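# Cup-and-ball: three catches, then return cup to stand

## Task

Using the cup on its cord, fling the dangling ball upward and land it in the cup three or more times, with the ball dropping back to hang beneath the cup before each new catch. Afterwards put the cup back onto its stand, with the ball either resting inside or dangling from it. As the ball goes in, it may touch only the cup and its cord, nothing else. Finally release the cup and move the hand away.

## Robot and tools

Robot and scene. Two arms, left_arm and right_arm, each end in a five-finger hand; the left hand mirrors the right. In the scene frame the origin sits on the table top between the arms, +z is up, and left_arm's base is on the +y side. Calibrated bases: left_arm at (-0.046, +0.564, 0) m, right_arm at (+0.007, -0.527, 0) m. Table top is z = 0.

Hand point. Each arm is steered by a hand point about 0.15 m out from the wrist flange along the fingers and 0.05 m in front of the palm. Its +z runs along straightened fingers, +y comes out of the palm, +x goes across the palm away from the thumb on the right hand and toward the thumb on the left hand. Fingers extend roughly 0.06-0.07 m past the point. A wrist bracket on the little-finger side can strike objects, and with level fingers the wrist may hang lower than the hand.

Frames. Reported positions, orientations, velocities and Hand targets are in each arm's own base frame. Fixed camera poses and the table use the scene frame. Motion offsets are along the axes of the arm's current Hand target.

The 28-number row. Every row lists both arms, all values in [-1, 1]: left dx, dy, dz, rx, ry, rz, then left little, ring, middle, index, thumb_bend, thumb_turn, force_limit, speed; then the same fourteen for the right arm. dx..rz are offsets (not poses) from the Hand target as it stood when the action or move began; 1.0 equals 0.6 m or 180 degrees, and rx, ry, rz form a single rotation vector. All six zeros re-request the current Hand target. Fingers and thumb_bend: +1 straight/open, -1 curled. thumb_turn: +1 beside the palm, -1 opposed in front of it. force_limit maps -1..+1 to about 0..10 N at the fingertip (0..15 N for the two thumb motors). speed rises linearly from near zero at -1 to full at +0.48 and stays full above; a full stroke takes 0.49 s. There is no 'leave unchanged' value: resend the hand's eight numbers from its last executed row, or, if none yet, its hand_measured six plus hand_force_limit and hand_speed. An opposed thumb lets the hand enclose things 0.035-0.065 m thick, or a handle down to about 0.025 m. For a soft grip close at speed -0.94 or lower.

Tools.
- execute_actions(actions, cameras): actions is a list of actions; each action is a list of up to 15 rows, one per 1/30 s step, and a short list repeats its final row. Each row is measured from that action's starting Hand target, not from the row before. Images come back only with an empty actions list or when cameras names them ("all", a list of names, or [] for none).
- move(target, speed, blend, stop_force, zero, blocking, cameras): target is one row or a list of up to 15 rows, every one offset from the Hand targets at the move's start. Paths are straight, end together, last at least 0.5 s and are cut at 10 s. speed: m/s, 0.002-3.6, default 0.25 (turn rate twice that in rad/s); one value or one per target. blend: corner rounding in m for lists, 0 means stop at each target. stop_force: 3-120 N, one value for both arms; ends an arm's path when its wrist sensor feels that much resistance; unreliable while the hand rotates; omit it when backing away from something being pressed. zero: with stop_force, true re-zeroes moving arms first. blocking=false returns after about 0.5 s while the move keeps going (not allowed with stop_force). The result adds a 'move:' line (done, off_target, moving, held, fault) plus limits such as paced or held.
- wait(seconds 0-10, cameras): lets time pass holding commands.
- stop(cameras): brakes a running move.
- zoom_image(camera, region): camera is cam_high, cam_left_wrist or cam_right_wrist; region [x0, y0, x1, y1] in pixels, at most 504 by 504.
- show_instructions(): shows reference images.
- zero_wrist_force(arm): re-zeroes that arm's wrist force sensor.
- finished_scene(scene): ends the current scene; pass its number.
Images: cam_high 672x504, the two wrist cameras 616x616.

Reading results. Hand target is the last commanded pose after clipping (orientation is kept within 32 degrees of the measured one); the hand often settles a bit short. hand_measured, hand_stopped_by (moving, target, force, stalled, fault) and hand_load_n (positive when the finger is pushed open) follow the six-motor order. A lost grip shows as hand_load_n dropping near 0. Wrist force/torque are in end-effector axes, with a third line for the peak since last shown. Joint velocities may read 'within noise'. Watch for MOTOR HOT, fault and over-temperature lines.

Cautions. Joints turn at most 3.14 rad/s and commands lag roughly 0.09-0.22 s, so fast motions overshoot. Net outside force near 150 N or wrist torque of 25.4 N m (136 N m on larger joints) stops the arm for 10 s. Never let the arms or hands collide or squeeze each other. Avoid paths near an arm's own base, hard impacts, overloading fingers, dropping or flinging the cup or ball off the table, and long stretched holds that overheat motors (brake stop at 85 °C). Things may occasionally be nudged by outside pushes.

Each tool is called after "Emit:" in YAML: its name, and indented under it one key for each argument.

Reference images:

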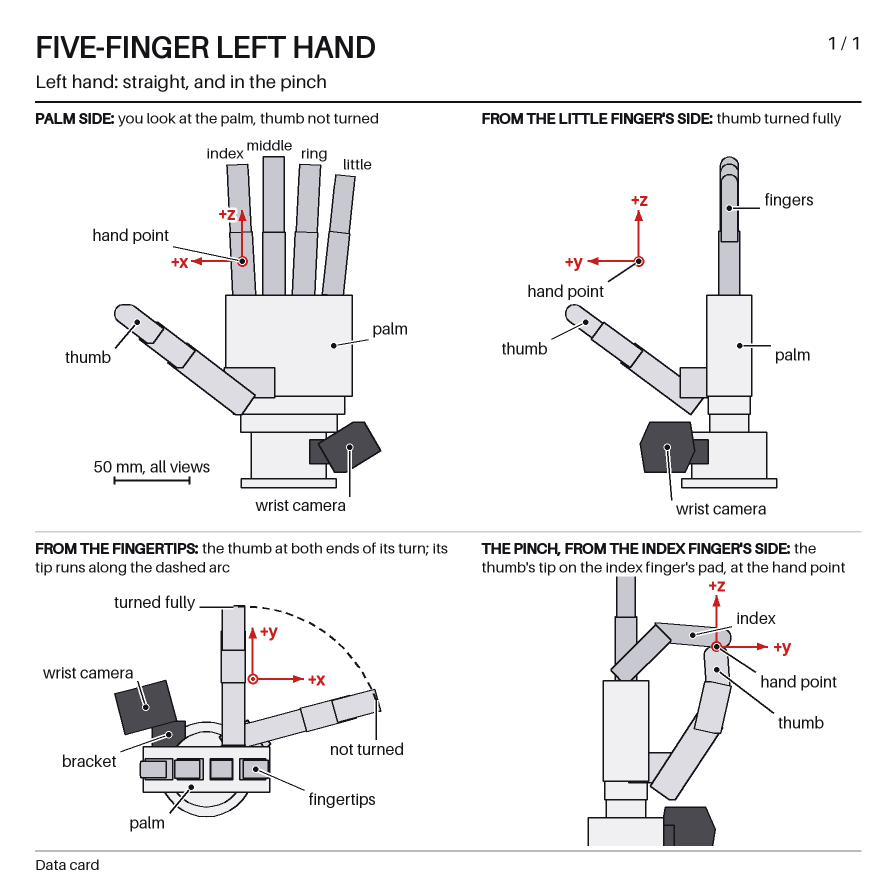

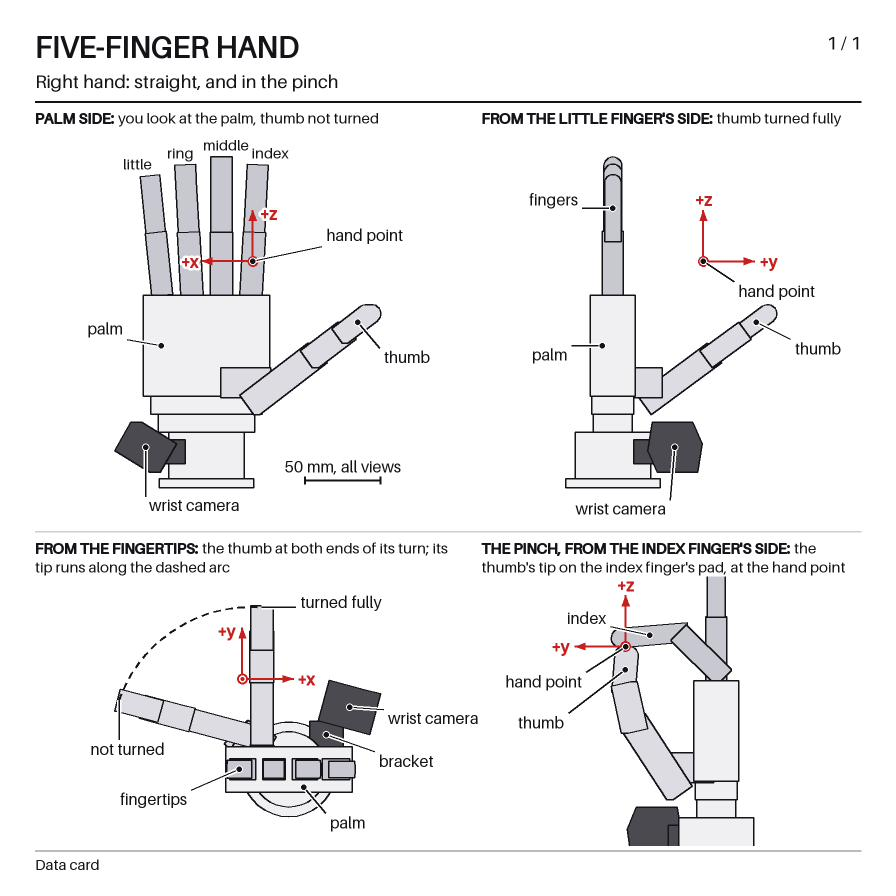

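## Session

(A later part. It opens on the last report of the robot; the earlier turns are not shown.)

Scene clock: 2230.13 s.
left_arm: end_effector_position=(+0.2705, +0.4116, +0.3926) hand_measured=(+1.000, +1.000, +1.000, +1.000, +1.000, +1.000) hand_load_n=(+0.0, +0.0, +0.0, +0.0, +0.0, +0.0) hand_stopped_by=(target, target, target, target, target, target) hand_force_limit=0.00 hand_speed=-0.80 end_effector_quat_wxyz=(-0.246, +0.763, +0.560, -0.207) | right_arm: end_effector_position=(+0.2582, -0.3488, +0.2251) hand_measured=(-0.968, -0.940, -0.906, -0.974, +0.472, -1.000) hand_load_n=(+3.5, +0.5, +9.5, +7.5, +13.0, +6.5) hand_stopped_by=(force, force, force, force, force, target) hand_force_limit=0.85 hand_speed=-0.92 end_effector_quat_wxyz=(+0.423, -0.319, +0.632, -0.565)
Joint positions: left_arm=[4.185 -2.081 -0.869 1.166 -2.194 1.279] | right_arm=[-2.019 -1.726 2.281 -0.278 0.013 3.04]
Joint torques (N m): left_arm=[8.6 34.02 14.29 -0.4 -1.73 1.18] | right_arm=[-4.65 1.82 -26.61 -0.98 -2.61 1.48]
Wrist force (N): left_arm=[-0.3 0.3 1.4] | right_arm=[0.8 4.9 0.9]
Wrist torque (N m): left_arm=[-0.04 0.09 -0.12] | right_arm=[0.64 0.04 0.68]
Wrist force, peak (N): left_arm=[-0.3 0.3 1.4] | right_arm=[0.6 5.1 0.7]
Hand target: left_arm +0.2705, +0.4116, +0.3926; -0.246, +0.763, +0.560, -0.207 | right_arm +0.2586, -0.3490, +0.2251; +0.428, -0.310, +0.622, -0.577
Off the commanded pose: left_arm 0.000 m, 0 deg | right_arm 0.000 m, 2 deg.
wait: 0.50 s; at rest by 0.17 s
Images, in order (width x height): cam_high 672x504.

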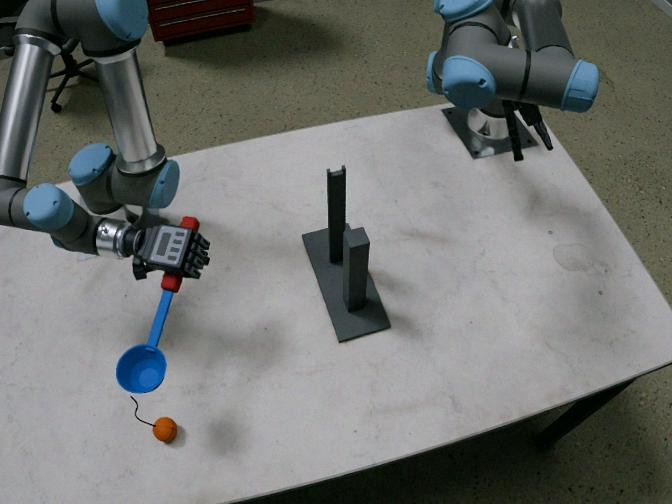

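Emit:
move:
  target:
    - [0,0,0,0,0,0,1,1,1,1,1,1,0,-0.8,-0.0218,-0.1229,0.0043,0,0,0,-1,-1,-0.99,-1,-1,-1,0.85,-0.92]
    - [0,0,0,0,0,0,1,1,1,1,1,1,0,-0.8,-0.0206,-0.1180,0.1569,0,0,0,-1,-1,-0.99,-1,-1,-1,0.85,-0.92]
    - [0,0,0,0,0,0,1,1,1,1,1,1,0,-0.8,0.0041,0.0213,0.1520,0,0,0,-1,-1,-0.99,-1,-1,-1,0.85,-0.92]
  speed: [0.1, 0.1, 0.06]

Emit:
wait:
  seconds: 2

Emit:
move:
  target: [0,0,0,0,0,0,1,1,1,1,1,1,0,-0.8,-0.0029,-0.0164,0.0006,0,0,0,-1,-1,-0.99,-1,-1,-1,0.85,-0.92]
  speed: 0.02

Emit:
wait:
  seconds: 0.5
  cameras: ["cam_high"]

Emit:
zoom_image:
  camera: "cam_high"
  region: [130, 345, 240, 455]

Emit:
wait:
  seconds: 0.5
  cameras: ["cam_high"]

Emit:
zoom_image:
  camera: "cam_high"
  region: [130, 345, 240, 455]

Scene clock: 2245.30 s.
left_arm: end_effector_position=(+0.2705, +0.4116, +0.3926) hand_measured=(+1.000, +1.000, +1.000, +1.000, +1.000, +1.000) hand_load_n=(+0.0, +0.0, +0.0, +0.0, +0.0, +0.0) hand_stopped_by=(target, target, target, target, target, target) hand_force_limit=0.00 hand_speed=-0.80 end_effector_quat_wxyz=(-0.246, +0.763, +0.560, -0.207) | right_arm: end_effector_position=(+0.3401, -0.3907, +0.2151) hand_measured=(-0.968, -0.940, -0.906, -0.974, +0.472, -1.000) hand_load_n=(+3.5, +1.0, +9.0, +8.0, +13.0, +6.5) hand_stopped_by=(force, force, force, force, force, target) hand_force_limit=0.85 hand_speed=-0.92 end_effector_quat_wxyz=(+0.428, -0.310, +0.622, -0.577)
Joint positions: left_arm=[4.185 -2.081 -0.869 1.166 -2.194 1.279] | right_arm=[-1.689 -1.642 2.258 -0.711 0.354 3.407]
Joint torques (N m): left_arm=[9.4 33.75 13.85 -0.45 -1.89 1.17] | right_arm=[-5.33 -27.84 -27.5 0.33 -1.64 0.97]
Wrist force (N): left_arm=[-0.2 0.5 1.1] | right_arm=[0.6 3.5 1.0]
Wrist torque (N m): left_arm=[0.00 0.07 -0.13] | right_arm=[0.58 0.02 0.60]
Wrist force, peak (N): left_arm=[-0.2 0.4 1.5] | right_arm=[1.1 6.0 0.7]
Hand target: left_arm +0.2705, +0.4116, +0.3926; -0.246, +0.763, +0.560, -0.207 | right_arm +0.3401, -0.3907, +0.2151; +0.428, -0.310, +0.622, -0.577
Off the commanded pose: left_arm 0.000 m, 0 deg | right_arm 0.000 m, 0 deg.
move: done

Scene clock: 2247.30 s.
left_arm: end_effector_position=(+0.2705, +0.4116, +0.3926) hand_measured=(+1.000, +1.000, +1.000, +1.000, +1.000, +1.000) hand_load_n=(+0.0, +0.0, +0.0, +0.0, +0.0, +0.0) hand_stopped_by=(target, target, target, target, target, target) hand_force_limit=0.00 hand_speed=-0.80 end_effector_quat_wxyz=(-0.246, +0.763, +0.560, -0.207) | right_arm: end_effector_position=(+0.3401, -0.3907, +0.2151) hand_measured=(-0.968, -0.940, -0.906, -0.974, +0.472, -1.000) hand_load_n=(+3.5, +1.0, +9.5, +8.0, +13.0, +6.5) hand_stopped_by=(force, force, force, force, force, target) hand_force_limit=0.85 hand_speed=-0.92 end_effector_quat_wxyz=(+0.428, -0.310, +0.622, -0.577)
Joint positions: left_arm=[4.185 -2.081 -0.869 1.166 -2.194 1.279] | right_arm=[-1.689 -1.642 2.258 -0.711 0.354 3.407]
Joint torques (N m): left_arm=[9.07 34.08 13.98 -0.39 -1.71 1.28] | right_arm=[6.82 -27.39 -26.96 -2.33 0.85 -2.09]
Wrist force (N): left_arm=[-0.2 0.2 1.2] | right_arm=[0.8 4.6 0.8]
Wrist torque (N m): left_arm=[-0.06 0.08 -0.12] | right_arm=[0.61 0.04 0.60]
Wrist force, peak (N): left_arm=[-0.1 0.3 1.4] | right_arm=[0.4 5.0 0.8]
Hand target: left_arm +0.2705, +0.4116, +0.3926; -0.246, +0.763, +0.560, -0.207 | right_arm +0.3401, -0.3907, +0.2151; +0.428, -0.310, +0.622, -0.577
Off the commanded pose: left_arm 0.000 m, 0 deg | right_arm 0.000 m, 0 deg.
wait: 2.00 s; at rest by 0.17 s

Scene clock: 2248.10 s.
left_arm: end_effector_position=(+0.2705, +0.4116, +0.3926) hand_measured=(+1.000, +1.000, +1.000, +1.000, +1.000, +1.000) hand_load_n=(+0.0, +0.0, -0.5, +0.0, +0.0, +0.0) hand_stopped_by=(target, target, target, target, target, target) hand_force_limit=0.00 hand_speed=-0.80 end_effector_quat_wxyz=(-0.246, +0.763, +0.560, -0.207) | right_arm: end_effector_position=(+0.3402, -0.3907, +0.2253) hand_measured=(-0.968, -0.940, -0.906, -0.974, +0.472, -1.000) hand_load_n=(+3.0, +0.5, +9.5, +8.0, +13.0, +6.5) hand_stopped_by=(force, force, force, force, force, target) hand_force_limit=0.85 hand_speed=-0.92 end_effector_quat_wxyz=(+0.428, -0.310, +0.622, -0.577)
Joint positions: left_arm=[4.185 -2.081 -0.869 1.166 -2.194 1.279] | right_arm=[-1.689 -1.66 2.242 -0.679 0.354 3.407]
Joint torques (N m): left_arm=[8.98 34.31 14.2 -0.38 -1.76 1.18] | right_arm=[8.91 -3.77 -14.52 -2.98 2.52 -2.34]
Wrist force (N): left_arm=[0.1 0.4 0.9] | right_arm=[0.6 3.6 0.9]
Wrist torque (N m): left_arm=[-0.01 0.01 -0.10] | right_arm=[0.58 0.03 0.59]
Wrist force, peak (N): left_arm=[-0.1 0.4 1.4] | right_arm=[0.6 5.1 1.0]
Hand target: left_arm +0.2705, +0.4116, +0.3926; -0.246, +0.763, +0.560, -0.207 | right_arm +0.3402, -0.3907, +0.2251; +0.428, -0.310, +0.622, -0.577
Off the commanded pose: left_arm 0.000 m, 0 deg | right_arm 0.000 m, 0 deg.
move: done

Scene clock: 2248.60 s.
left_arm: end_effector_position=(+0.2705, +0.4116, +0.3926) hand_measured=(+1.000, +1.000, +1.000, +1.000, +1.000, +1.000) hand_load_n=(+0.0, +0.0, +0.0, +0.0, +0.0, +0.0) hand_stopped_by=(target, target, target, target, target, target) hand_force_limit=0.00 hand_speed=-0.80 end_effector_quat_wxyz=(-0.246, +0.763, +0.560, -0.207) | right_arm: end_effector_position=(+0.3402, -0.3907, +0.2251) hand_measured=(-0.968, -0.940, -0.906, -0.974, +0.472, -1.000) hand_load_n=(+3.0, +1.0, +9.5, +8.0, +13.0, +6.5) hand_stopped_by=(force, force, force, force, force, target) hand_force_limit=0.85 hand_speed=-0.92 end_effector_quat_wxyz=(+0.428, -0.310, +0.622, -0.577)
Joint positions: left_arm=[4.185 -2.081 -0.869 1.166 -2.194 1.279] | right_arm=[-1.689 -1.659 2.242 -0.679 0.354 3.407]
Joint torques (N m): left_arm=[9.5 33.58 14.27 -0.38 -1.72 1.27] | right_arm=[8.9 -3.17 -13.41 -2.81 2.44 -2.46]
Wrist force (N): left_arm=[-0.3 0.3 1.3] | right_arm=[0.4 4.0 0.8]
Wrist torque (N m): left_arm=[-0.05 0.08 -0.13] | right_arm=[0.61 0.07 0.59]
Wrist force, peak (N): left_arm=[0.0 0.4 1.3] | right_arm=[1.0 4.8 0.8]
Hand target: left_arm +0.2705, +0.4116, +0.3926; -0.246, +0.763, +0.560, -0.207 | right_arm +0.3402, -0.3907, +0.2251; +0.428, -0.310, +0.622, -0.577
Off the commanded pose: left_arm 0.000 m, 0 deg | right_arm 0.000 m, 0 deg.
wait: 0.50 s; at rest by 0.17 s
Images, in order (width x height): cam_high 672x504.

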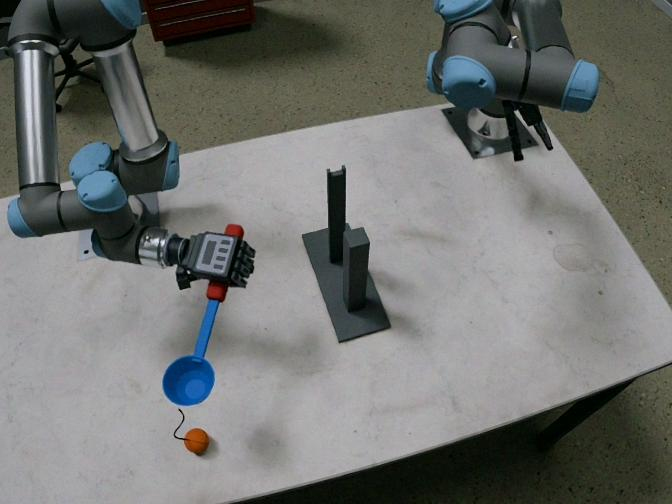

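Scaled by 4.582 from the camera's 672x504 image, which has a finer 960x720 frame.

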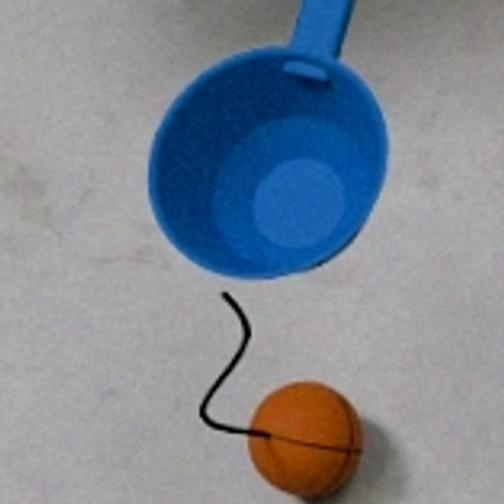

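Scene clock: 2249.10 s.
left_arm: end_effector_position=(+0.2705, +0.4116, +0.3926) hand_measured=(+1.000, +1.000, +1.000, +1.000, +1.000, +1.000) hand_load_n=(+0.0, +0.0, +0.5, +0.0, -0.5, +0.0) hand_stopped_by=(target, target, target, target, target, target) hand_force_limit=0.00 hand_speed=-0.80 end_effector_quat_wxyz=(-0.246, +0.763, +0.560, -0.207) | right_arm: end_effector_position=(+0.3402, -0.3907, +0.2251) hand_measured=(-0.968, -0.940, -0.906, -0.974, +0.472, -1.000) hand_load_n=(+3.0, +1.0, +9.5, +7.5, +13.0, +6.5) hand_stopped_by=(force, force, force, force, force, target) hand_force_limit=0.85 hand_speed=-0.92 end_effector_quat_wxyz=(+0.428, -0.310, +0.622, -0.577)
Joint positions: left_arm=[4.185 -2.081 -0.869 1.166 -2.194 1.279] | right_arm=[-1.689 -1.659 2.242 -0.679 0.354 3.407]
Joint torques (N m): left_arm=[8.96 33.73 14.5 -0.45 -1.7 1.16] | right_arm=[8.15 -2.68 -13.12 -2.84 2.43 -2.43]
Wrist force (N): left_arm=[-0.1 0.3 1.1] | right_arm=[0.4 4.1 0.9]
Wrist torque (N m): left_arm=[-0.02 0.06 -0.12] | right_arm=[0.57 0.08 0.58]
Wrist force, peak (N): left_arm=[-0.1 0.4 1.3] | right_arm=[0.6 5.0 1.0]
Hand target: left_arm +0.2705, +0.4116, +0.3926; -0.246, +0.763, +0.560, -0.207 | right_arm +0.3402, -0.3907, +0.2251; +0.428, -0.310, +0.622, -0.577
Off the commanded pose: left_arm 0.000 m, 0 deg | right_arm 0.000 m, 0 deg.
wait: 0.50 s; at rest by 0.17 s
Images, in order (width x height): cam_high 672x504.

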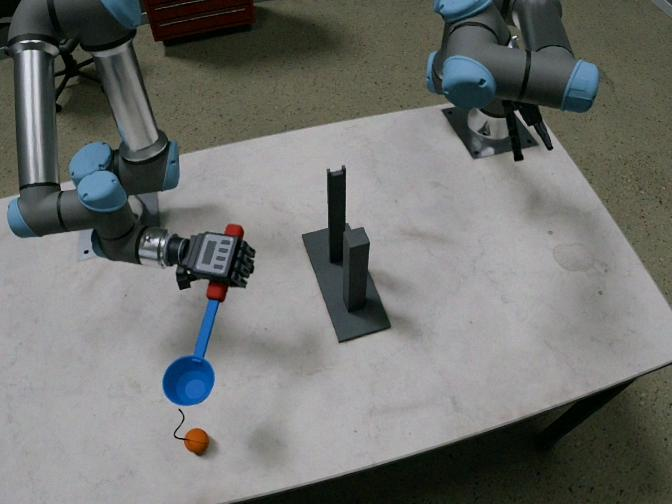

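Scaled by 4.582 from the camera's 672x504 image, which has a finer 960x720 frame.

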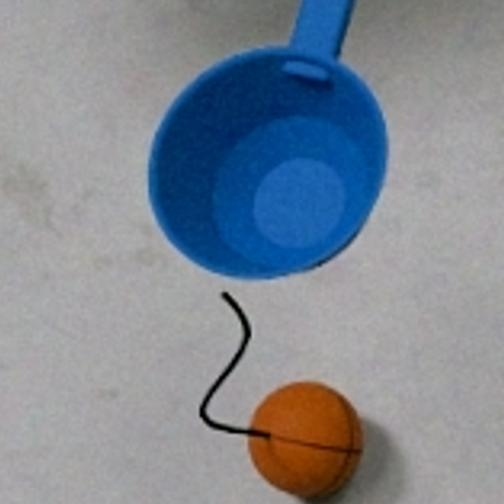

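Emit:
move:
  target:
    - [0,0,0,0,0,0,1,1,1,1,1,1,0,-0.8,0.0286,-0.0056,-0.0143,0,0,0,-1,-1,-0.99,-1,-1,-1,0.85,-0.92]
    - [0,0,0,0,0,0,1,1,1,1,1,1,0,-0.8,0.0257,-0.0220,-0.0137,0,0,0,-1,-1,-0.99,-1,-1,-1,0.85,-0.92]
  speed: [0.03, 0.005]
  cameras: ["cam_high"]

Emit:
zoom_image:
  camera: "cam_high"
  region: [130, 345, 240, 455]

Emit:
wait:
  seconds: 0.4
  cameras: ["cam_high"]

Emit:
zoom_image:
  camera: "cam_high"
  region: [130, 345, 240, 455]

Scene clock: 2256.53 s.
left_arm: end_effector_position=(+0.2705, +0.4116, +0.3926) hand_measured=(+1.000, +1.000, +1.000, +1.000, +1.000, +1.000) hand_load_n=(+0.0, +0.0, +0.0, +0.0, +0.0, +0.0) hand_stopped_by=(target, target, target, target, target, target) hand_force_limit=0.00 hand_speed=-0.80 end_effector_quat_wxyz=(-0.246, +0.763, +0.560, -0.207) | right_arm: end_effector_position=(+0.3246, -0.4024, +0.2352) hand_measured=(-0.968, -0.940, -0.906, -0.974, +0.472, -1.000) hand_load_n=(+3.5, +0.5, +9.0, +7.5, +13.0, +6.5) hand_stopped_by=(force, force, force, force, force, target) hand_force_limit=0.85 hand_speed=-0.92 end_effector_quat_wxyz=(+0.428, -0.310, +0.622, -0.577)
Joint positions: left_arm=[4.185 -2.081 -0.869 1.166 -2.194 1.279] | right_arm=[-1.734 -1.659 2.212 -0.662 0.309 3.421]
Joint torques (N m): left_arm=[8.92 33.65 14.9 -0.39 -1.83 1.15] | right_arm=[8.4 -21.9 -24.58 -0.73 2.81 -2.43]
Wrist force (N): left_arm=[-0.3 0.3 1.1] | right_arm=[0.7 3.6 0.8]
Wrist torque (N m): left_arm=[-0.04 0.08 -0.13] | right_arm=[0.56 0.03 0.58]
Wrist force, peak (N): left_arm=[-0.3 0.3 1.5] | right_arm=[0.6 5.1 1.1]
Hand target: left_arm +0.2705, +0.4116, +0.3926; -0.246, +0.763, +0.560, -0.207 | right_arm +0.3246, -0.4024, +0.2352; +0.428, -0.310, +0.622, -0.577
Off the commanded pose: left_arm 0.000 m, 0 deg | right_arm 0.000 m, 0 deg.
move: done
Images, in order (width x height): cam_high 672x504.

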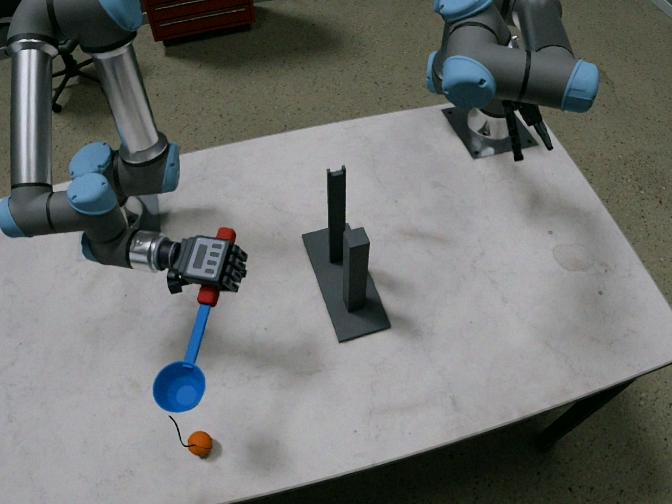

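Scaled by 4.582 from the camera's 672x504 image, which has a finer 960x720 frame.

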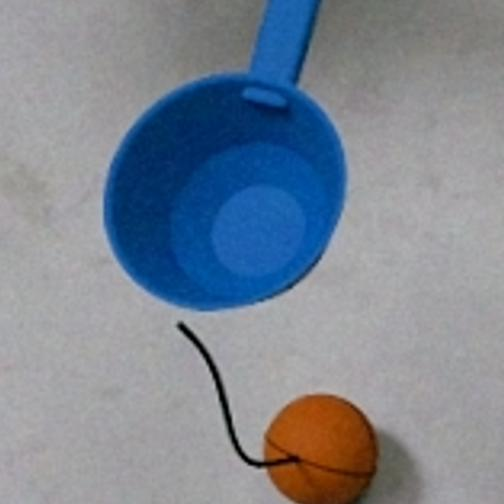

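Scene clock: 2256.93 s.
left_arm: end_effector_position=(+0.2705, +0.4116, +0.3926) hand_measured=(+1.000, +1.000, +1.000, +1.000, +1.000, +1.000) hand_load_n=(+0.0, +0.0, +0.0, +0.0, +0.0, +0.0) hand_stopped_by=(target, target, target, target, target, target) hand_force_limit=0.00 hand_speed=-0.80 end_effector_quat_wxyz=(-0.246, +0.763, +0.560, -0.207) | right_arm: end_effector_position=(+0.3246, -0.4024, +0.2352) hand_measured=(-0.968, -0.940, -0.906, -0.974, +0.472, -1.000) hand_load_n=(+3.0, +0.5, +9.5, +7.5, +13.0, +6.5) hand_stopped_by=(force, force, force, force, force, target) hand_force_limit=0.85 hand_speed=-0.92 end_effector_quat_wxyz=(+0.428, -0.310, +0.622, -0.577)
Joint positions: left_arm=[4.185 -2.081 -0.869 1.166 -2.194 1.279] | right_arm=[-1.734 -1.659 2.212 -0.662 0.309 3.421]
Joint torques (N m): left_arm=[9.2 34.03 13.97 -0.4 -1.64 1.21] | right_arm=[8.11 -13.22 -17.38 -2.56 2.84 -2.37]
Wrist force (N): left_arm=[-0.3 0.1 1.1] | right_arm=[0.4 3.7 0.7]
Wrist torque (N m): left_arm=[-0.06 0.08 -0.12] | right_arm=[0.59 0.06 0.59]
Wrist force, peak (N): left_arm=[-0.2 0.5 1.3] | right_arm=[0.6 5.0 1.1]
Hand target: left_arm +0.2705, +0.4116, +0.3926; -0.246, +0.763, +0.560, -0.207 | right_arm +0.3246, -0.4024, +0.2352; +0.428, -0.310, +0.622, -0.577
Off the commanded pose: left_arm 0.000 m, 0 deg | right_arm 0.000 m, 0 deg.
wait: 0.40 s; at rest by 0.17 s
Images, in order (width x height): cam_high 672x504.

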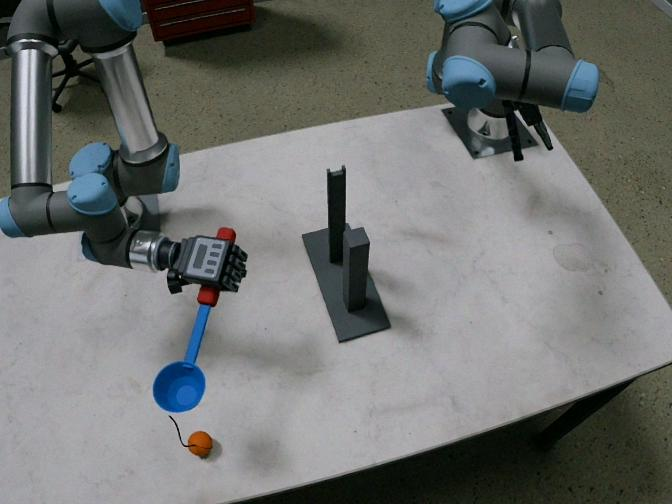

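Scaled by 4.582 from the camera's 672x504 image, which has a finer 960x720 frame.

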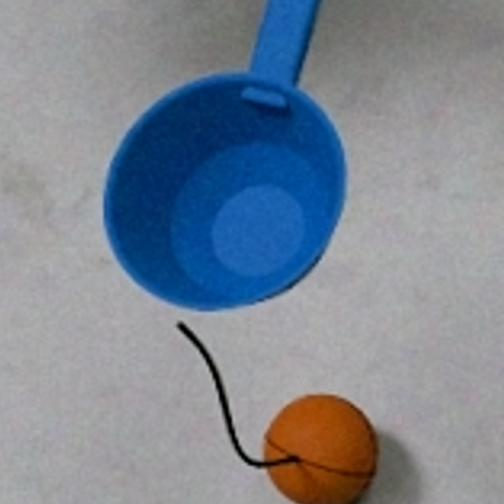

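Emit:
move:
  target: [0,0,0,0,0,0,1,1,1,1,1,1,0,-0.8,-0.0012,-0.0066,0.0002,0,0,0,-1,-1,-0.99,-1,-1,-1,0.85,-0.92]
  speed: 0.003
  cameras: ["cam_high"]

Emit:
zoom_image:
  camera: "cam_high"
  region: [130, 345, 240, 455]

Emit:
move:
  target: [0,0,0,0,0,0,1,1,1,1,1,1,0,-0.8,-0.0009,-0.0049,0.0002,0,0,0,-1,-1,-0.99,-1,-1,-1,0.85,-0.92]
  speed: 0.002
  cameras: ["cam_high"]

Emit:
zoom_image:
  camera: "cam_high"
  region: [130, 345, 240, 455]

Scene clock: 2261.80 s.
left_arm: end_effector_position=(+0.2705, +0.4116, +0.3926) hand_measured=(+1.000, +1.000, +1.000, +1.000, +1.000, +1.000) hand_load_n=(+0.0, +0.0, +0.0, +0.0, +0.0, +0.0) hand_stopped_by=(target, target, target, target, target, target) hand_force_limit=0.00 hand_speed=-0.80 end_effector_quat_wxyz=(-0.246, +0.763, +0.560, -0.207) | right_arm: end_effector_position=(+0.3246, -0.4024, +0.2392) hand_measured=(-0.968, -0.940, -0.906, -0.974, +0.472, -1.000) hand_load_n=(+3.0, +1.0, +9.5, +8.0, +13.0, +6.5) hand_stopped_by=(force, force, force, force, force, target) hand_force_limit=0.85 hand_speed=-0.92 end_effector_quat_wxyz=(+0.428, -0.310, +0.622, -0.577)
Joint positions: left_arm=[4.185 -2.081 -0.869 1.166 -2.194 1.279] | right_arm=[-1.734 -1.665 2.206 -0.65 0.309 3.421]
Joint torques (N m): left_arm=[9.86 33.55 14.06 -0.46 -1.71 1.26] | right_arm=[0.81 -24.25 -25.51 -0.29 0.71 0.71]
Wrist force (N): left_arm=[-0.2 0.4 1.3] | right_arm=[0.6 4.1 0.8]
Wrist torque (N m): left_arm=[-0.03 0.07 -0.13] | right_arm=[0.64 0.04 0.60]
Wrist force, peak (N): left_arm=[-0.3 0.4 1.4] | right_arm=[0.9 5.0 1.0]
Hand target: left_arm +0.2705, +0.4116, +0.3926; -0.246, +0.763, +0.560, -0.207 | right_arm +0.3246, -0.4024, +0.2392; +0.428, -0.310, +0.622, -0.577
Off the commanded pose: left_arm 0.000 m, 0 deg | right_arm 0.000 m, 0 deg.
move: done
Images, in order (width x height): cam_high 672x504.

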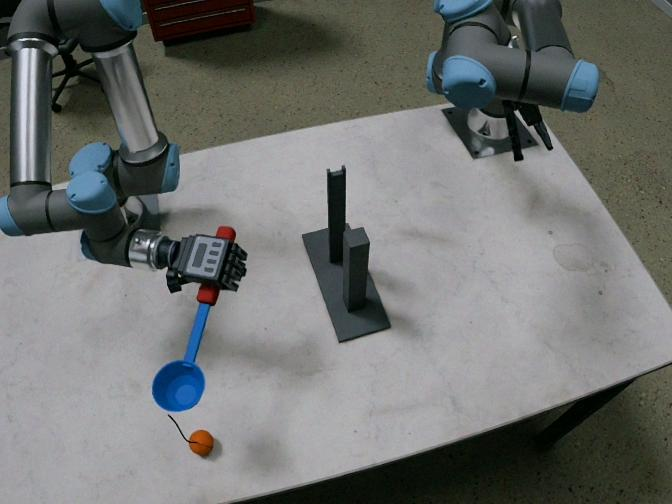

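Scaled by 4.582 from the camera's 672x504 image, which has a finer 960x720 frame.

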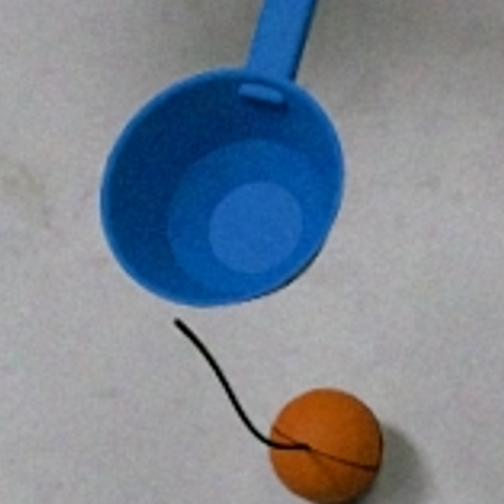

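Scene clock: 2263.50 s.
left_arm: end_effector_position=(+0.2705, +0.4116, +0.3926) hand_measured=(+1.000, +1.000, +1.000, +1.000, +1.000, +1.000) hand_load_n=(+0.0, +0.0, +0.0, +0.0, +0.0, +0.0) hand_stopped_by=(target, target, target, target, target, target) hand_force_limit=0.00 hand_speed=-0.80 end_effector_quat_wxyz=(-0.246, +0.763, +0.560, -0.207) | right_arm: end_effector_position=(+0.3246, -0.4024, +0.2422) hand_measured=(-0.968, -0.940, -0.906, -0.974, +0.472, -1.000) hand_load_n=(+3.5, +1.0, +9.5, +8.0, +13.0, +6.5) hand_stopped_by=(force, force, force, force, force, target) hand_force_limit=0.85 hand_speed=-0.92 end_effector_quat_wxyz=(+0.428, -0.310, +0.622, -0.577)
Joint positions: left_arm=[4.185 -2.081 -0.869 1.166 -2.194 1.279] | right_arm=[-1.734 -1.67 2.201 -0.64 0.309 3.421]
Joint torques (N m): left_arm=[9.56 33.82 13.92 -0.43 -1.71 1.24] | right_arm=[9.22 -25.45 -27 -0.24 2.84 -2.42]
Wrist force (N): left_arm=[-0.2 0.3 1.2] | right_arm=[0.6 4.4 0.8]
Wrist torque (N m): left_arm=[-0.04 0.07 -0.12] | right_arm=[0.64 0.04 0.70]
Wrist force, peak (N): left_arm=[0.1 0.4 1.5] | right_arm=[0.9 5.0 1.0]
Hand target: left_arm +0.2705, +0.4116, +0.3926; -0.246, +0.763, +0.560, -0.207 | right_arm +0.3246, -0.4024, +0.2422; +0.428, -0.310, +0.622, -0.577
Off the commanded pose: left_arm 0.000 m, 0 deg | right_arm 0.000 m, 0 deg.
move: done
Images, in order (width x height): cam_high 672x504.

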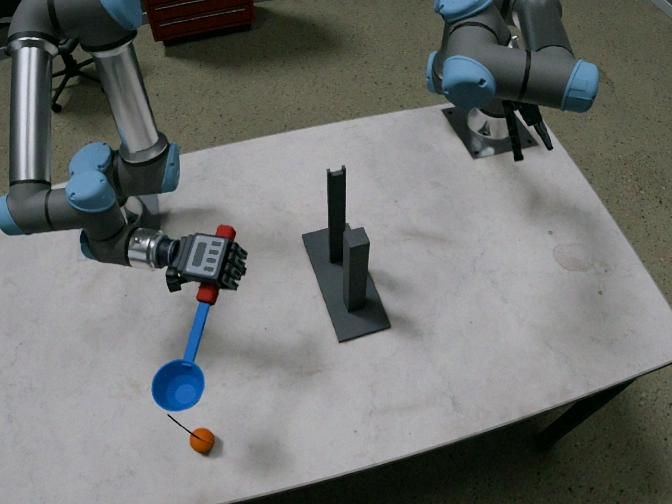

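Scaled by 4.582 from the camera's 672x504 image, which has a finer 960x720 frame.

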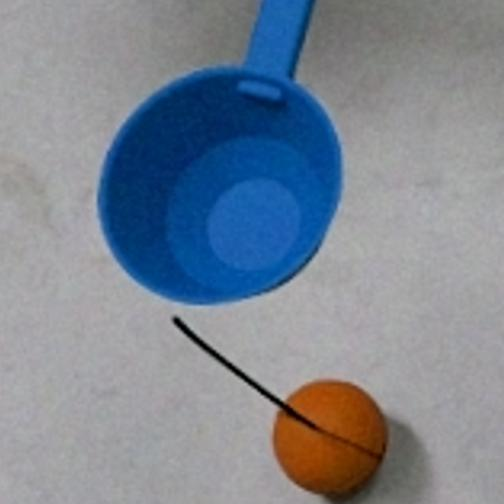

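Emit:
move:
  target: [0,0,0,0,0,0,1,1,1,1,1,1,0,-0.8,-0.0045,0.0010,0.0066,0,0,0,-1,-1,-0.99,-1,-1,-1,0.85,-0.92]
  speed: 0.005
  cameras: ["cam_high"]

Emit:
zoom_image:
  camera: "cam_high"
  region: [130, 345, 240, 455]

Emit:
move:
  target: [0,0,0,0,0,0,1,1,1,1,1,1,0,-0.8,-0.0009,-0.0049,0.0002,0,0,0,-1,-1,-0.99,-1,-1,-1,0.85,-0.92]
  speed: 0.002
  cameras: ["cam_high"]

Emit:
zoom_image:
  camera: "cam_high"
  region: [130, 345, 240, 455]

Emit:
move:
  target: [0,0,0,0,0,0,1,1,1,1,1,1,0,-0.8,-0.0009,-0.0049,0.0002,0,0,0,-1,-1,-0.99,-1,-1,-1,0.85,-0.92]
  speed: 0.002
  cameras: ["cam_high"]

Emit:
zoom_image:
  camera: "cam_high"
  region: [130, 345, 240, 455]

Emit:
move:
  target: [0,0,0,0,0,0,1,1,1,1,1,1,0,-0.8,-0.0009,-0.0049,0.0002,0,0,0,-1,-1,-0.99,-1,-1,-1,0.85,-0.92]
  speed: 0.002
  cameras: ["cam_high"]

Emit:
zoom_image:
  camera: "cam_high"
  region: [130, 345, 240, 455]

Emit:
wait:
  seconds: 0.25
  cameras: ["cam_high"]

Emit:
zoom_image:
  camera: "cam_high"
  region: [130, 345, 240, 455]

Emit:
wait:
  seconds: 0.25
  cameras: ["cam_high"]

Emit:
zoom_image:
  camera: "cam_high"
  region: [130, 345, 240, 455]

Scene clock: 2274.30 s.
left_arm: end_effector_position=(+0.2705, +0.4116, +0.3926) hand_measured=(+1.000, +1.000, +1.000, +1.000, +1.000, +1.000) hand_load_n=(+0.0, +0.0, +0.0, +0.0, -0.5, +0.0) hand_stopped_by=(target, target, target, target, target, target) hand_force_limit=0.00 hand_speed=-0.80 end_effector_quat_wxyz=(-0.246, +0.763, +0.560, -0.207) | right_arm: end_effector_position=(+0.3295, -0.4017, +0.2422) hand_measured=(-0.968, -0.940, -0.906, -0.974, +0.472, -1.000) hand_load_n=(+3.5, +0.5, +9.0, +8.0, +13.0, +6.5) hand_stopped_by=(force, force, force, force, force, target) hand_force_limit=0.85 hand_speed=-0.92 end_effector_quat_wxyz=(+0.428, -0.310, +0.622, -0.577)
Joint positions: left_arm=[4.185 -2.081 -0.869 1.166 -2.194 1.279] | right_arm=[-1.719 -1.667 2.198 -0.635 0.324 3.416]
Joint torques (N m): left_arm=[9.35 34.38 13.96 -0.37 -1.66 1.27] | right_arm=[-1.03 -4.59 -27.7 -0.03 1.63 -2.22]
Wrist force (N): left_arm=[-0.1 0.3 1.2] | right_arm=[0.6 4.4 0.8]
Wrist torque (N m): left_arm=[-0.04 0.06 -0.12] | right_arm=[0.62 0.05 0.72]
Wrist force, peak (N): left_arm=[-0.3 0.4 1.5] | right_arm=[1.0 5.3 1.4]
Hand target: left_arm +0.2705, +0.4116, +0.3926; -0.246, +0.763, +0.560, -0.207 | right_arm +0.3294, -0.4017, +0.2422; +0.428, -0.310, +0.622, -0.577
Off the commanded pose: left_arm 0.000 m, 0 deg | right_arm 0.000 m, 0 deg.
move: done
Images, in order (width x height): cam_high 672x504.

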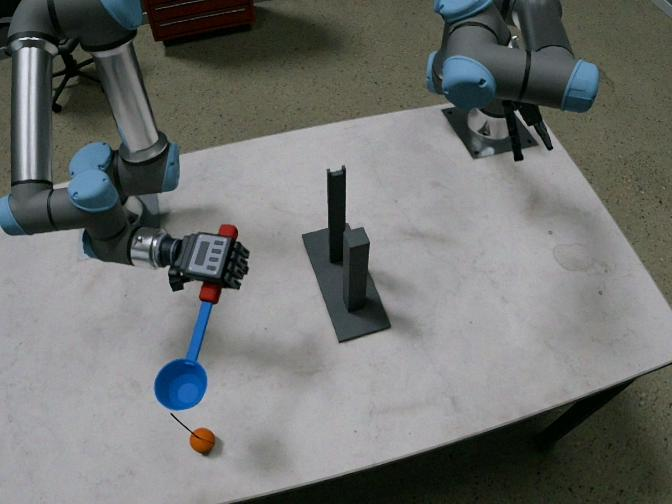

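Scaled by 4.582 from the camera's 672x504 image, which has a finer 960x720 frame.

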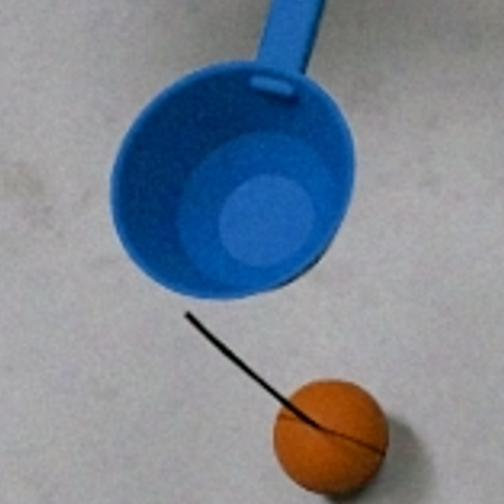

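Scene clock: 2276.00 s.
left_arm: end_effector_position=(+0.2705, +0.4116, +0.3926) hand_measured=(+1.000, +1.000, +1.000, +1.000, +1.000, +1.000) hand_load_n=(+0.0, +0.0, +0.0, +0.0, +0.0, +0.0) hand_stopped_by=(target, target, target, target, target, target) hand_force_limit=0.00 hand_speed=-0.80 end_effector_quat_wxyz=(-0.246, +0.763, +0.560, -0.207) | right_arm: end_effector_position=(+0.3294, -0.4017, +0.2452) hand_measured=(-0.968, -0.940, -0.906, -0.974, +0.472, -1.000) hand_load_n=(+3.5, +1.0, +9.5, +7.5, +13.0, +6.5) hand_stopped_by=(force, force, force, force, force, target) hand_force_limit=0.85 hand_speed=-0.92 end_effector_quat_wxyz=(+0.428, -0.310, +0.622, -0.577)
Joint positions: left_arm=[4.185 -2.081 -0.869 1.166 -2.194 1.279] | right_arm=[-1.719 -1.672 2.193 -0.626 0.324 3.416]
Joint torques (N m): left_arm=[8.85 33.93 14.07 -0.42 -1.8 1.22] | right_arm=[-0.88 -25.44 -26.98 -0.27 0.54 0.69]
Wrist force (N): left_arm=[0.0 0.2 1.2] | right_arm=[0.6 4.5 0.8]
Wrist torque (N m): left_arm=[-0.06 0.03 -0.10] | right_arm=[0.61 0.07 0.79]
Wrist force, peak (N): left_arm=[-0.3 0.5 1.3] | right_arm=[1.1 5.3 0.7]
Hand target: left_arm +0.2705, +0.4116, +0.3926; -0.246, +0.763, +0.560, -0.207 | right_arm +0.3294, -0.4017, +0.2452; +0.428, -0.310, +0.622, -0.577
Off the commanded pose: left_arm 0.000 m, 0 deg | right_arm 0.000 m, 0 deg.
move: done
Images, in order (width x height): cam_high 672x504.

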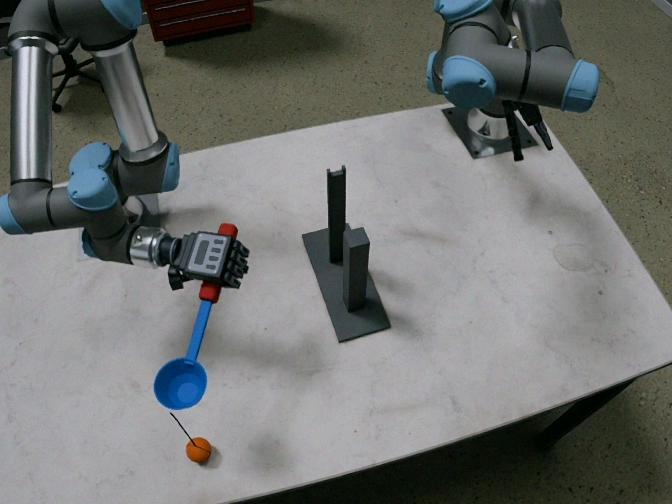

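Scaled by 4.582 from the camera's 672x504 image, which has a finer 960x720 frame.

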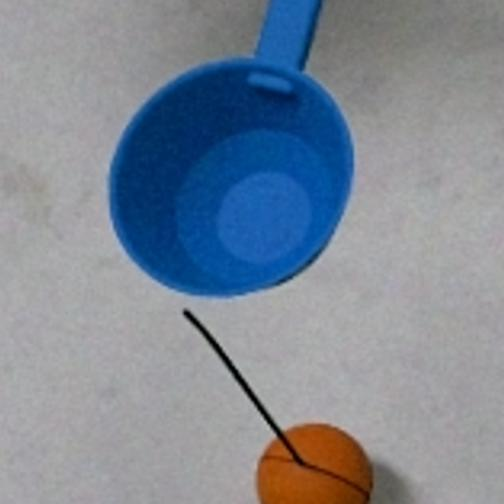

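Scene clock: 2277.70 s.
left_arm: end_effector_position=(+0.2705, +0.4116, +0.3926) hand_measured=(+1.000, +1.000, +1.000, +1.000, +1.000, +1.000) hand_load_n=(+0.0, +0.0, +0.0, +0.0, +0.0, -0.5) hand_stopped_by=(target, target, target, target, target, target) hand_force_limit=0.00 hand_speed=-0.80 end_effector_quat_wxyz=(-0.246, +0.763, +0.560, -0.207) | right_arm: end_effector_position=(+0.3295, -0.4017, +0.2482) hand_measured=(-0.968, -0.940, -0.906, -0.974, +0.472, -1.000) hand_load_n=(+3.5, +1.0, +9.5, +8.0, +12.5, +6.5) hand_stopped_by=(force, force, force, force, force, target) hand_force_limit=0.85 hand_speed=-0.92 end_effector_quat_wxyz=(+0.428, -0.310, +0.622, -0.577)
Joint positions: left_arm=[4.185 -2.081 -0.869 1.166 -2.194 1.279] | right_arm=[-1.719 -1.676 2.188 -0.617 0.324 3.416]
Joint torques (N m): left_arm=[9.5 33.91 14.05 -0.42 -1.74 1.2] | right_arm=[8.71 -25.52 -27.31 -0.23 2.76 -2.36]
Wrist force (N): left_arm=[0.0 0.4 1.2] | right_arm=[0.8 4.7 0.9]
Wrist torque (N m): left_arm=[-0.03 0.04 -0.11] | right_arm=[0.64 0.04 0.81]
Wrist force, peak (N): left_arm=[-0.2 0.5 1.3] | right_arm=[0.8 5.6 0.9]
Hand target: left_arm +0.2705, +0.4116, +0.3926; -0.246, +0.763, +0.560, -0.207 | right_arm +0.3295, -0.4017, +0.2482; +0.428, -0.310, +0.622, -0.577
Off the commanded pose: left_arm 0.000 m, 0 deg | right_arm 0.000 m, 0 deg.
move: done
Images, in order (width x height): cam_high 672x504.

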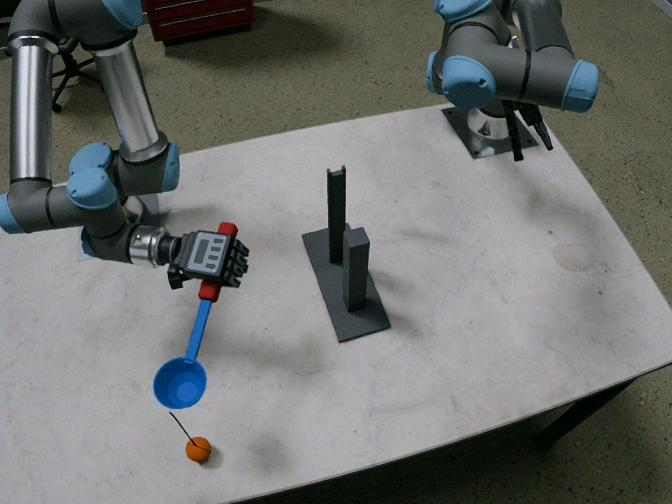

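Scaled by 4.582 from the camera's 672x504 image, which has a finer 960x720 frame.

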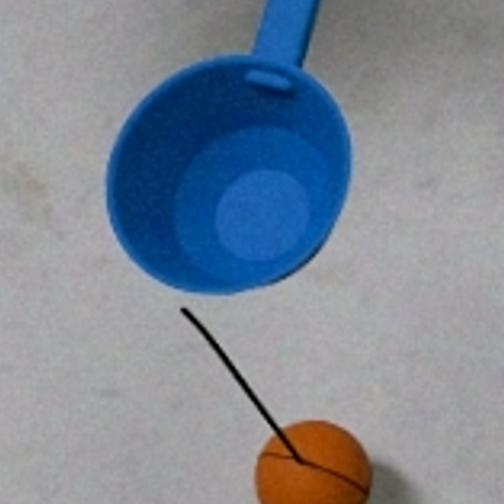

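Scene clock: 2279.40 s.
left_arm: end_effector_position=(+0.2705, +0.4116, +0.3926) hand_measured=(+1.000, +1.000, +1.000, +1.000, +1.000, +1.000) hand_load_n=(+0.0, +0.0, +0.0, -0.5, +0.0, +0.0) hand_stopped_by=(target, target, target, target, target, target) hand_force_limit=0.00 hand_speed=-0.80 end_effector_quat_wxyz=(-0.246, +0.763, +0.560, -0.207) | right_arm: end_effector_position=(+0.3295, -0.4017, +0.2512) hand_measured=(-0.968, -0.940, -0.906, -0.974, +0.472, -1.000) hand_load_n=(+3.5, +0.5, +9.5, +7.5, +13.0, +6.5) hand_stopped_by=(force, force, force, force, force, target) hand_force_limit=0.85 hand_speed=-0.92 end_effector_quat_wxyz=(+0.428, -0.310, +0.622, -0.577)
Joint positions: left_arm=[4.185 -2.081 -0.869 1.166 -2.194 1.279] | right_arm=[-1.719 -1.68 2.183 -0.607 0.324 3.416]
Joint torques (N m): left_arm=[9.17 33.68 14.3 -0.5 -1.79 1.25] | right_arm=[8.9 -25.42 -27.11 -0.39 2.8 -2.48]
Wrist force (N): left_arm=[-0.3 0.2 1.2] | right_arm=[0.8 4.9 0.9]
Wrist torque (N m): left_arm=[-0.06 0.09 -0.13] | right_arm=[0.66 0.04 0.81]
Wrist force, peak (N): left_arm=[-0.3 0.3 1.4] | right_arm=[0.9 5.3 1.0]
Hand target: left_arm +0.2705, +0.4116, +0.3926; -0.246, +0.763, +0.560, -0.207 | right_arm +0.3295, -0.4017, +0.2512; +0.428, -0.310, +0.622, -0.577
Off the commanded pose: left_arm 0.000 m, 0 deg | right_arm 0.000 m, 0 deg.
move: done
Images, in order (width x height): cam_high 672x504.

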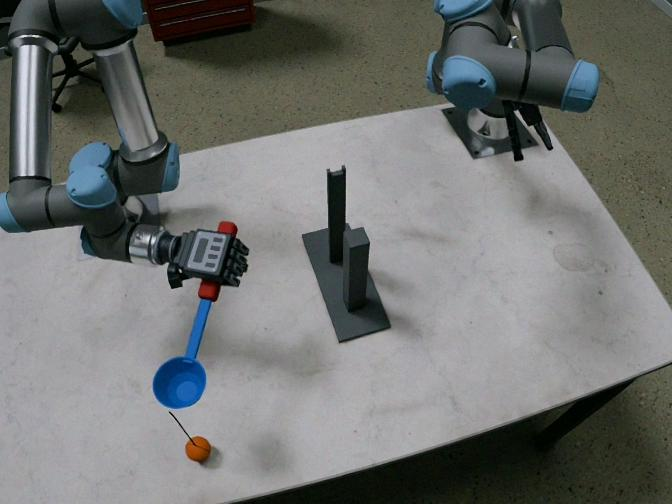

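Scaled by 4.582 from the camera's 672x504 image, which has a finer 960x720 frame.

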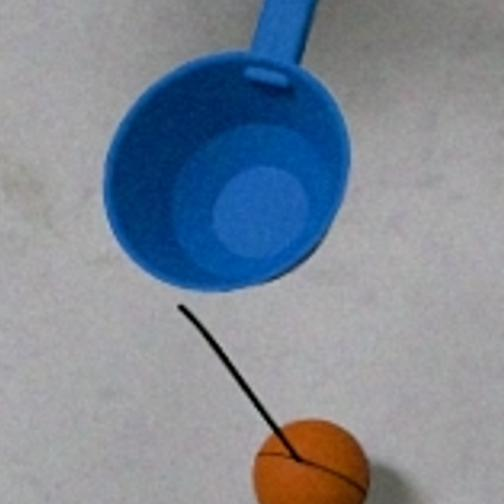

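Scene clock: 2279.67 s.
left_arm: end_effector_position=(+0.2705, +0.4116, +0.3926) hand_measured=(+1.000, +1.000, +1.000, +1.000, +1.000, +1.000) hand_load_n=(+0.0, +0.0, +0.0, +0.0, +0.0, +0.0) hand_stopped_by=(target, target, target, target, target, target) hand_force_limit=0.00 hand_speed=-0.80 end_effector_quat_wxyz=(-0.246, +0.763, +0.560, -0.207) | right_arm: end_effector_position=(+0.3295, -0.4017, +0.2512) hand_measured=(-0.968, -0.940, -0.906, -0.974, +0.472, -1.000) hand_load_n=(+3.5, +1.0, +9.0, +8.0, +13.0, +6.5) hand_stopped_by=(force, force, force, force, force, target) hand_force_limit=0.85 hand_speed=-0.92 end_effector_quat_wxyz=(+0.428, -0.310, +0.622, -0.577)
Joint positions: left_arm=[4.185 -2.081 -0.869 1.166 -2.194 1.279] | right_arm=[-1.719 -1.68 2.183 -0.607 0.324 3.416]
Joint torques (N m): left_arm=[9.67 33.78 13.95 -0.38 -1.61 1.13] | right_arm=[9.07 -23.13 -24.71 -1.32 2.85 -2.54]
Wrist force (N): left_arm=[-0.2 0.3 1.5] | right_arm=[1.1 5.1 0.8]
Wrist torque (N m): left_arm=[-0.05 0.07 -0.12] | right_arm=[0.65 0.02 0.83]
Wrist force, peak (N): left_arm=[-0.2 0.3 1.5] | right_arm=[1.1 5.1 0.8]
Hand target: left_arm +0.2705, +0.4116, +0.3926; -0.246, +0.763, +0.560, -0.207 | right_arm +0.3295, -0.4017, +0.2512; +0.428, -0.310, +0.622, -0.577
Off the commanded pose: left_arm 0.000 m, 0 deg | right_arm 0.000 m, 0 deg.
wait: 0.27 s; at rest by 0.17 s
Images, in order (width x height): cam_high 672x504.

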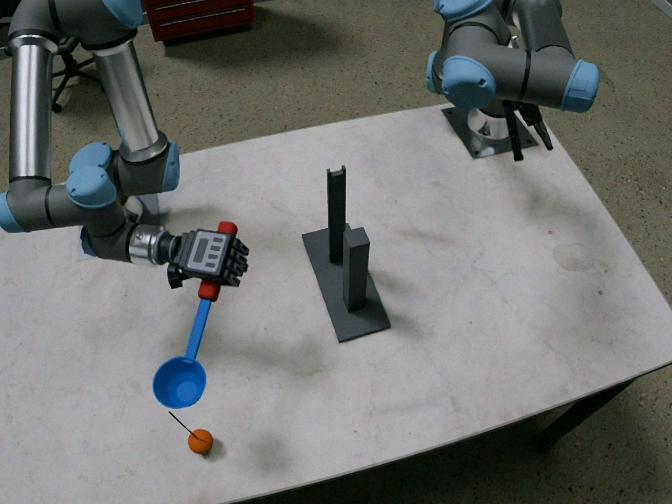

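Scaled by 4.582 from the camera's 672x504 image, which has a finer 960x720 frame.

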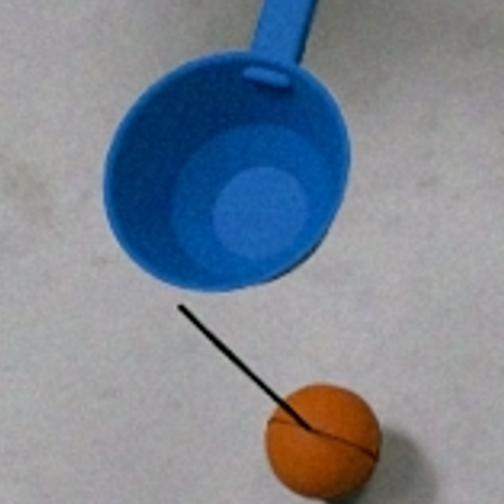

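Scene clock: 2279.93 s.
left_arm: end_effector_position=(+0.2705, +0.4116, +0.3926) hand_measured=(+1.000, +1.000, +1.000, +1.000, +1.000, +1.000) hand_load_n=(+0.0, +0.0, +0.0, +0.0, -0.5, +0.0) hand_stopped_by=(target, target, target, target, target, target) hand_force_limit=0.00 hand_speed=-0.80 end_effector_quat_wxyz=(-0.246, +0.763, +0.560, -0.207) | right_arm: end_effector_position=(+0.3295, -0.4017, +0.2512) hand_measured=(-0.968, -0.940, -0.906, -0.974, +0.472, -1.000) hand_load_n=(+3.5, +1.0, +9.5, +7.5, +13.0, +6.5) hand_stopped_by=(force, force, force, force, force, target) hand_force_limit=0.85 hand_speed=-0.92 end_effector_quat_wxyz=(+0.428, -0.310, +0.622, -0.577)
Joint positions: left_arm=[4.185 -2.081 -0.869 1.166 -2.194 1.279] | right_arm=[-1.719 -1.68 2.183 -0.607 0.324 3.416]
Joint torques (N m): left_arm=[9.24 34.25 14.84 -0.42 -1.78 1.24] | right_arm=[8.71 -20.49 -22.52 -2.24 2.85 -2.46]
Wrist force (N): left_arm=[-0.2 0.4 1.2] | right_arm=[0.8 5.2 0.9]
Wrist torque (N m): left_arm=[-0.02 0.06 -0.12] | right_arm=[0.67 0.04 0.81]
Wrist force, peak (N): left_arm=[0.0 0.6 1.3] | right_arm=[1.0 5.3 0.9]
Hand target: left_arm +0.2705, +0.4116, +0.3926; -0.246, +0.763, +0.560, -0.207 | right_arm +0.3295, -0.4017, +0.2512; +0.428, -0.310, +0.622, -0.577
Off the commanded pose: left_arm 0.000 m, 0 deg | right_arm 0.000 m, 0 deg.
wait: 0.27 s; at rest by 0.17 s
Images, in order (width x height): cam_high 672x504.

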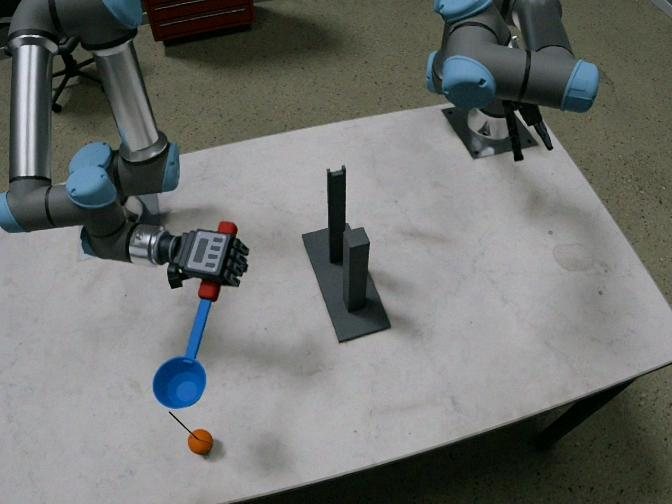

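Scaled by 4.582 from the camera's 672x504 image, which has a finer 960x720 frame.

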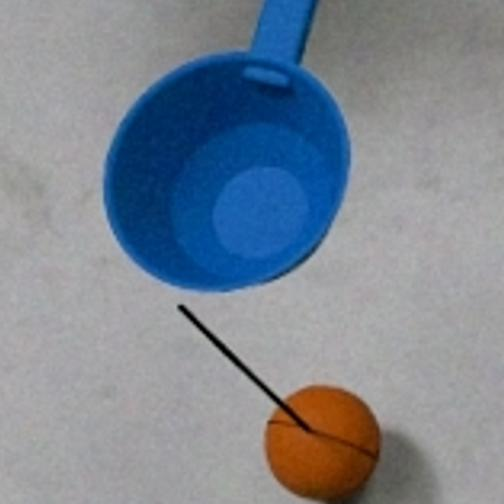

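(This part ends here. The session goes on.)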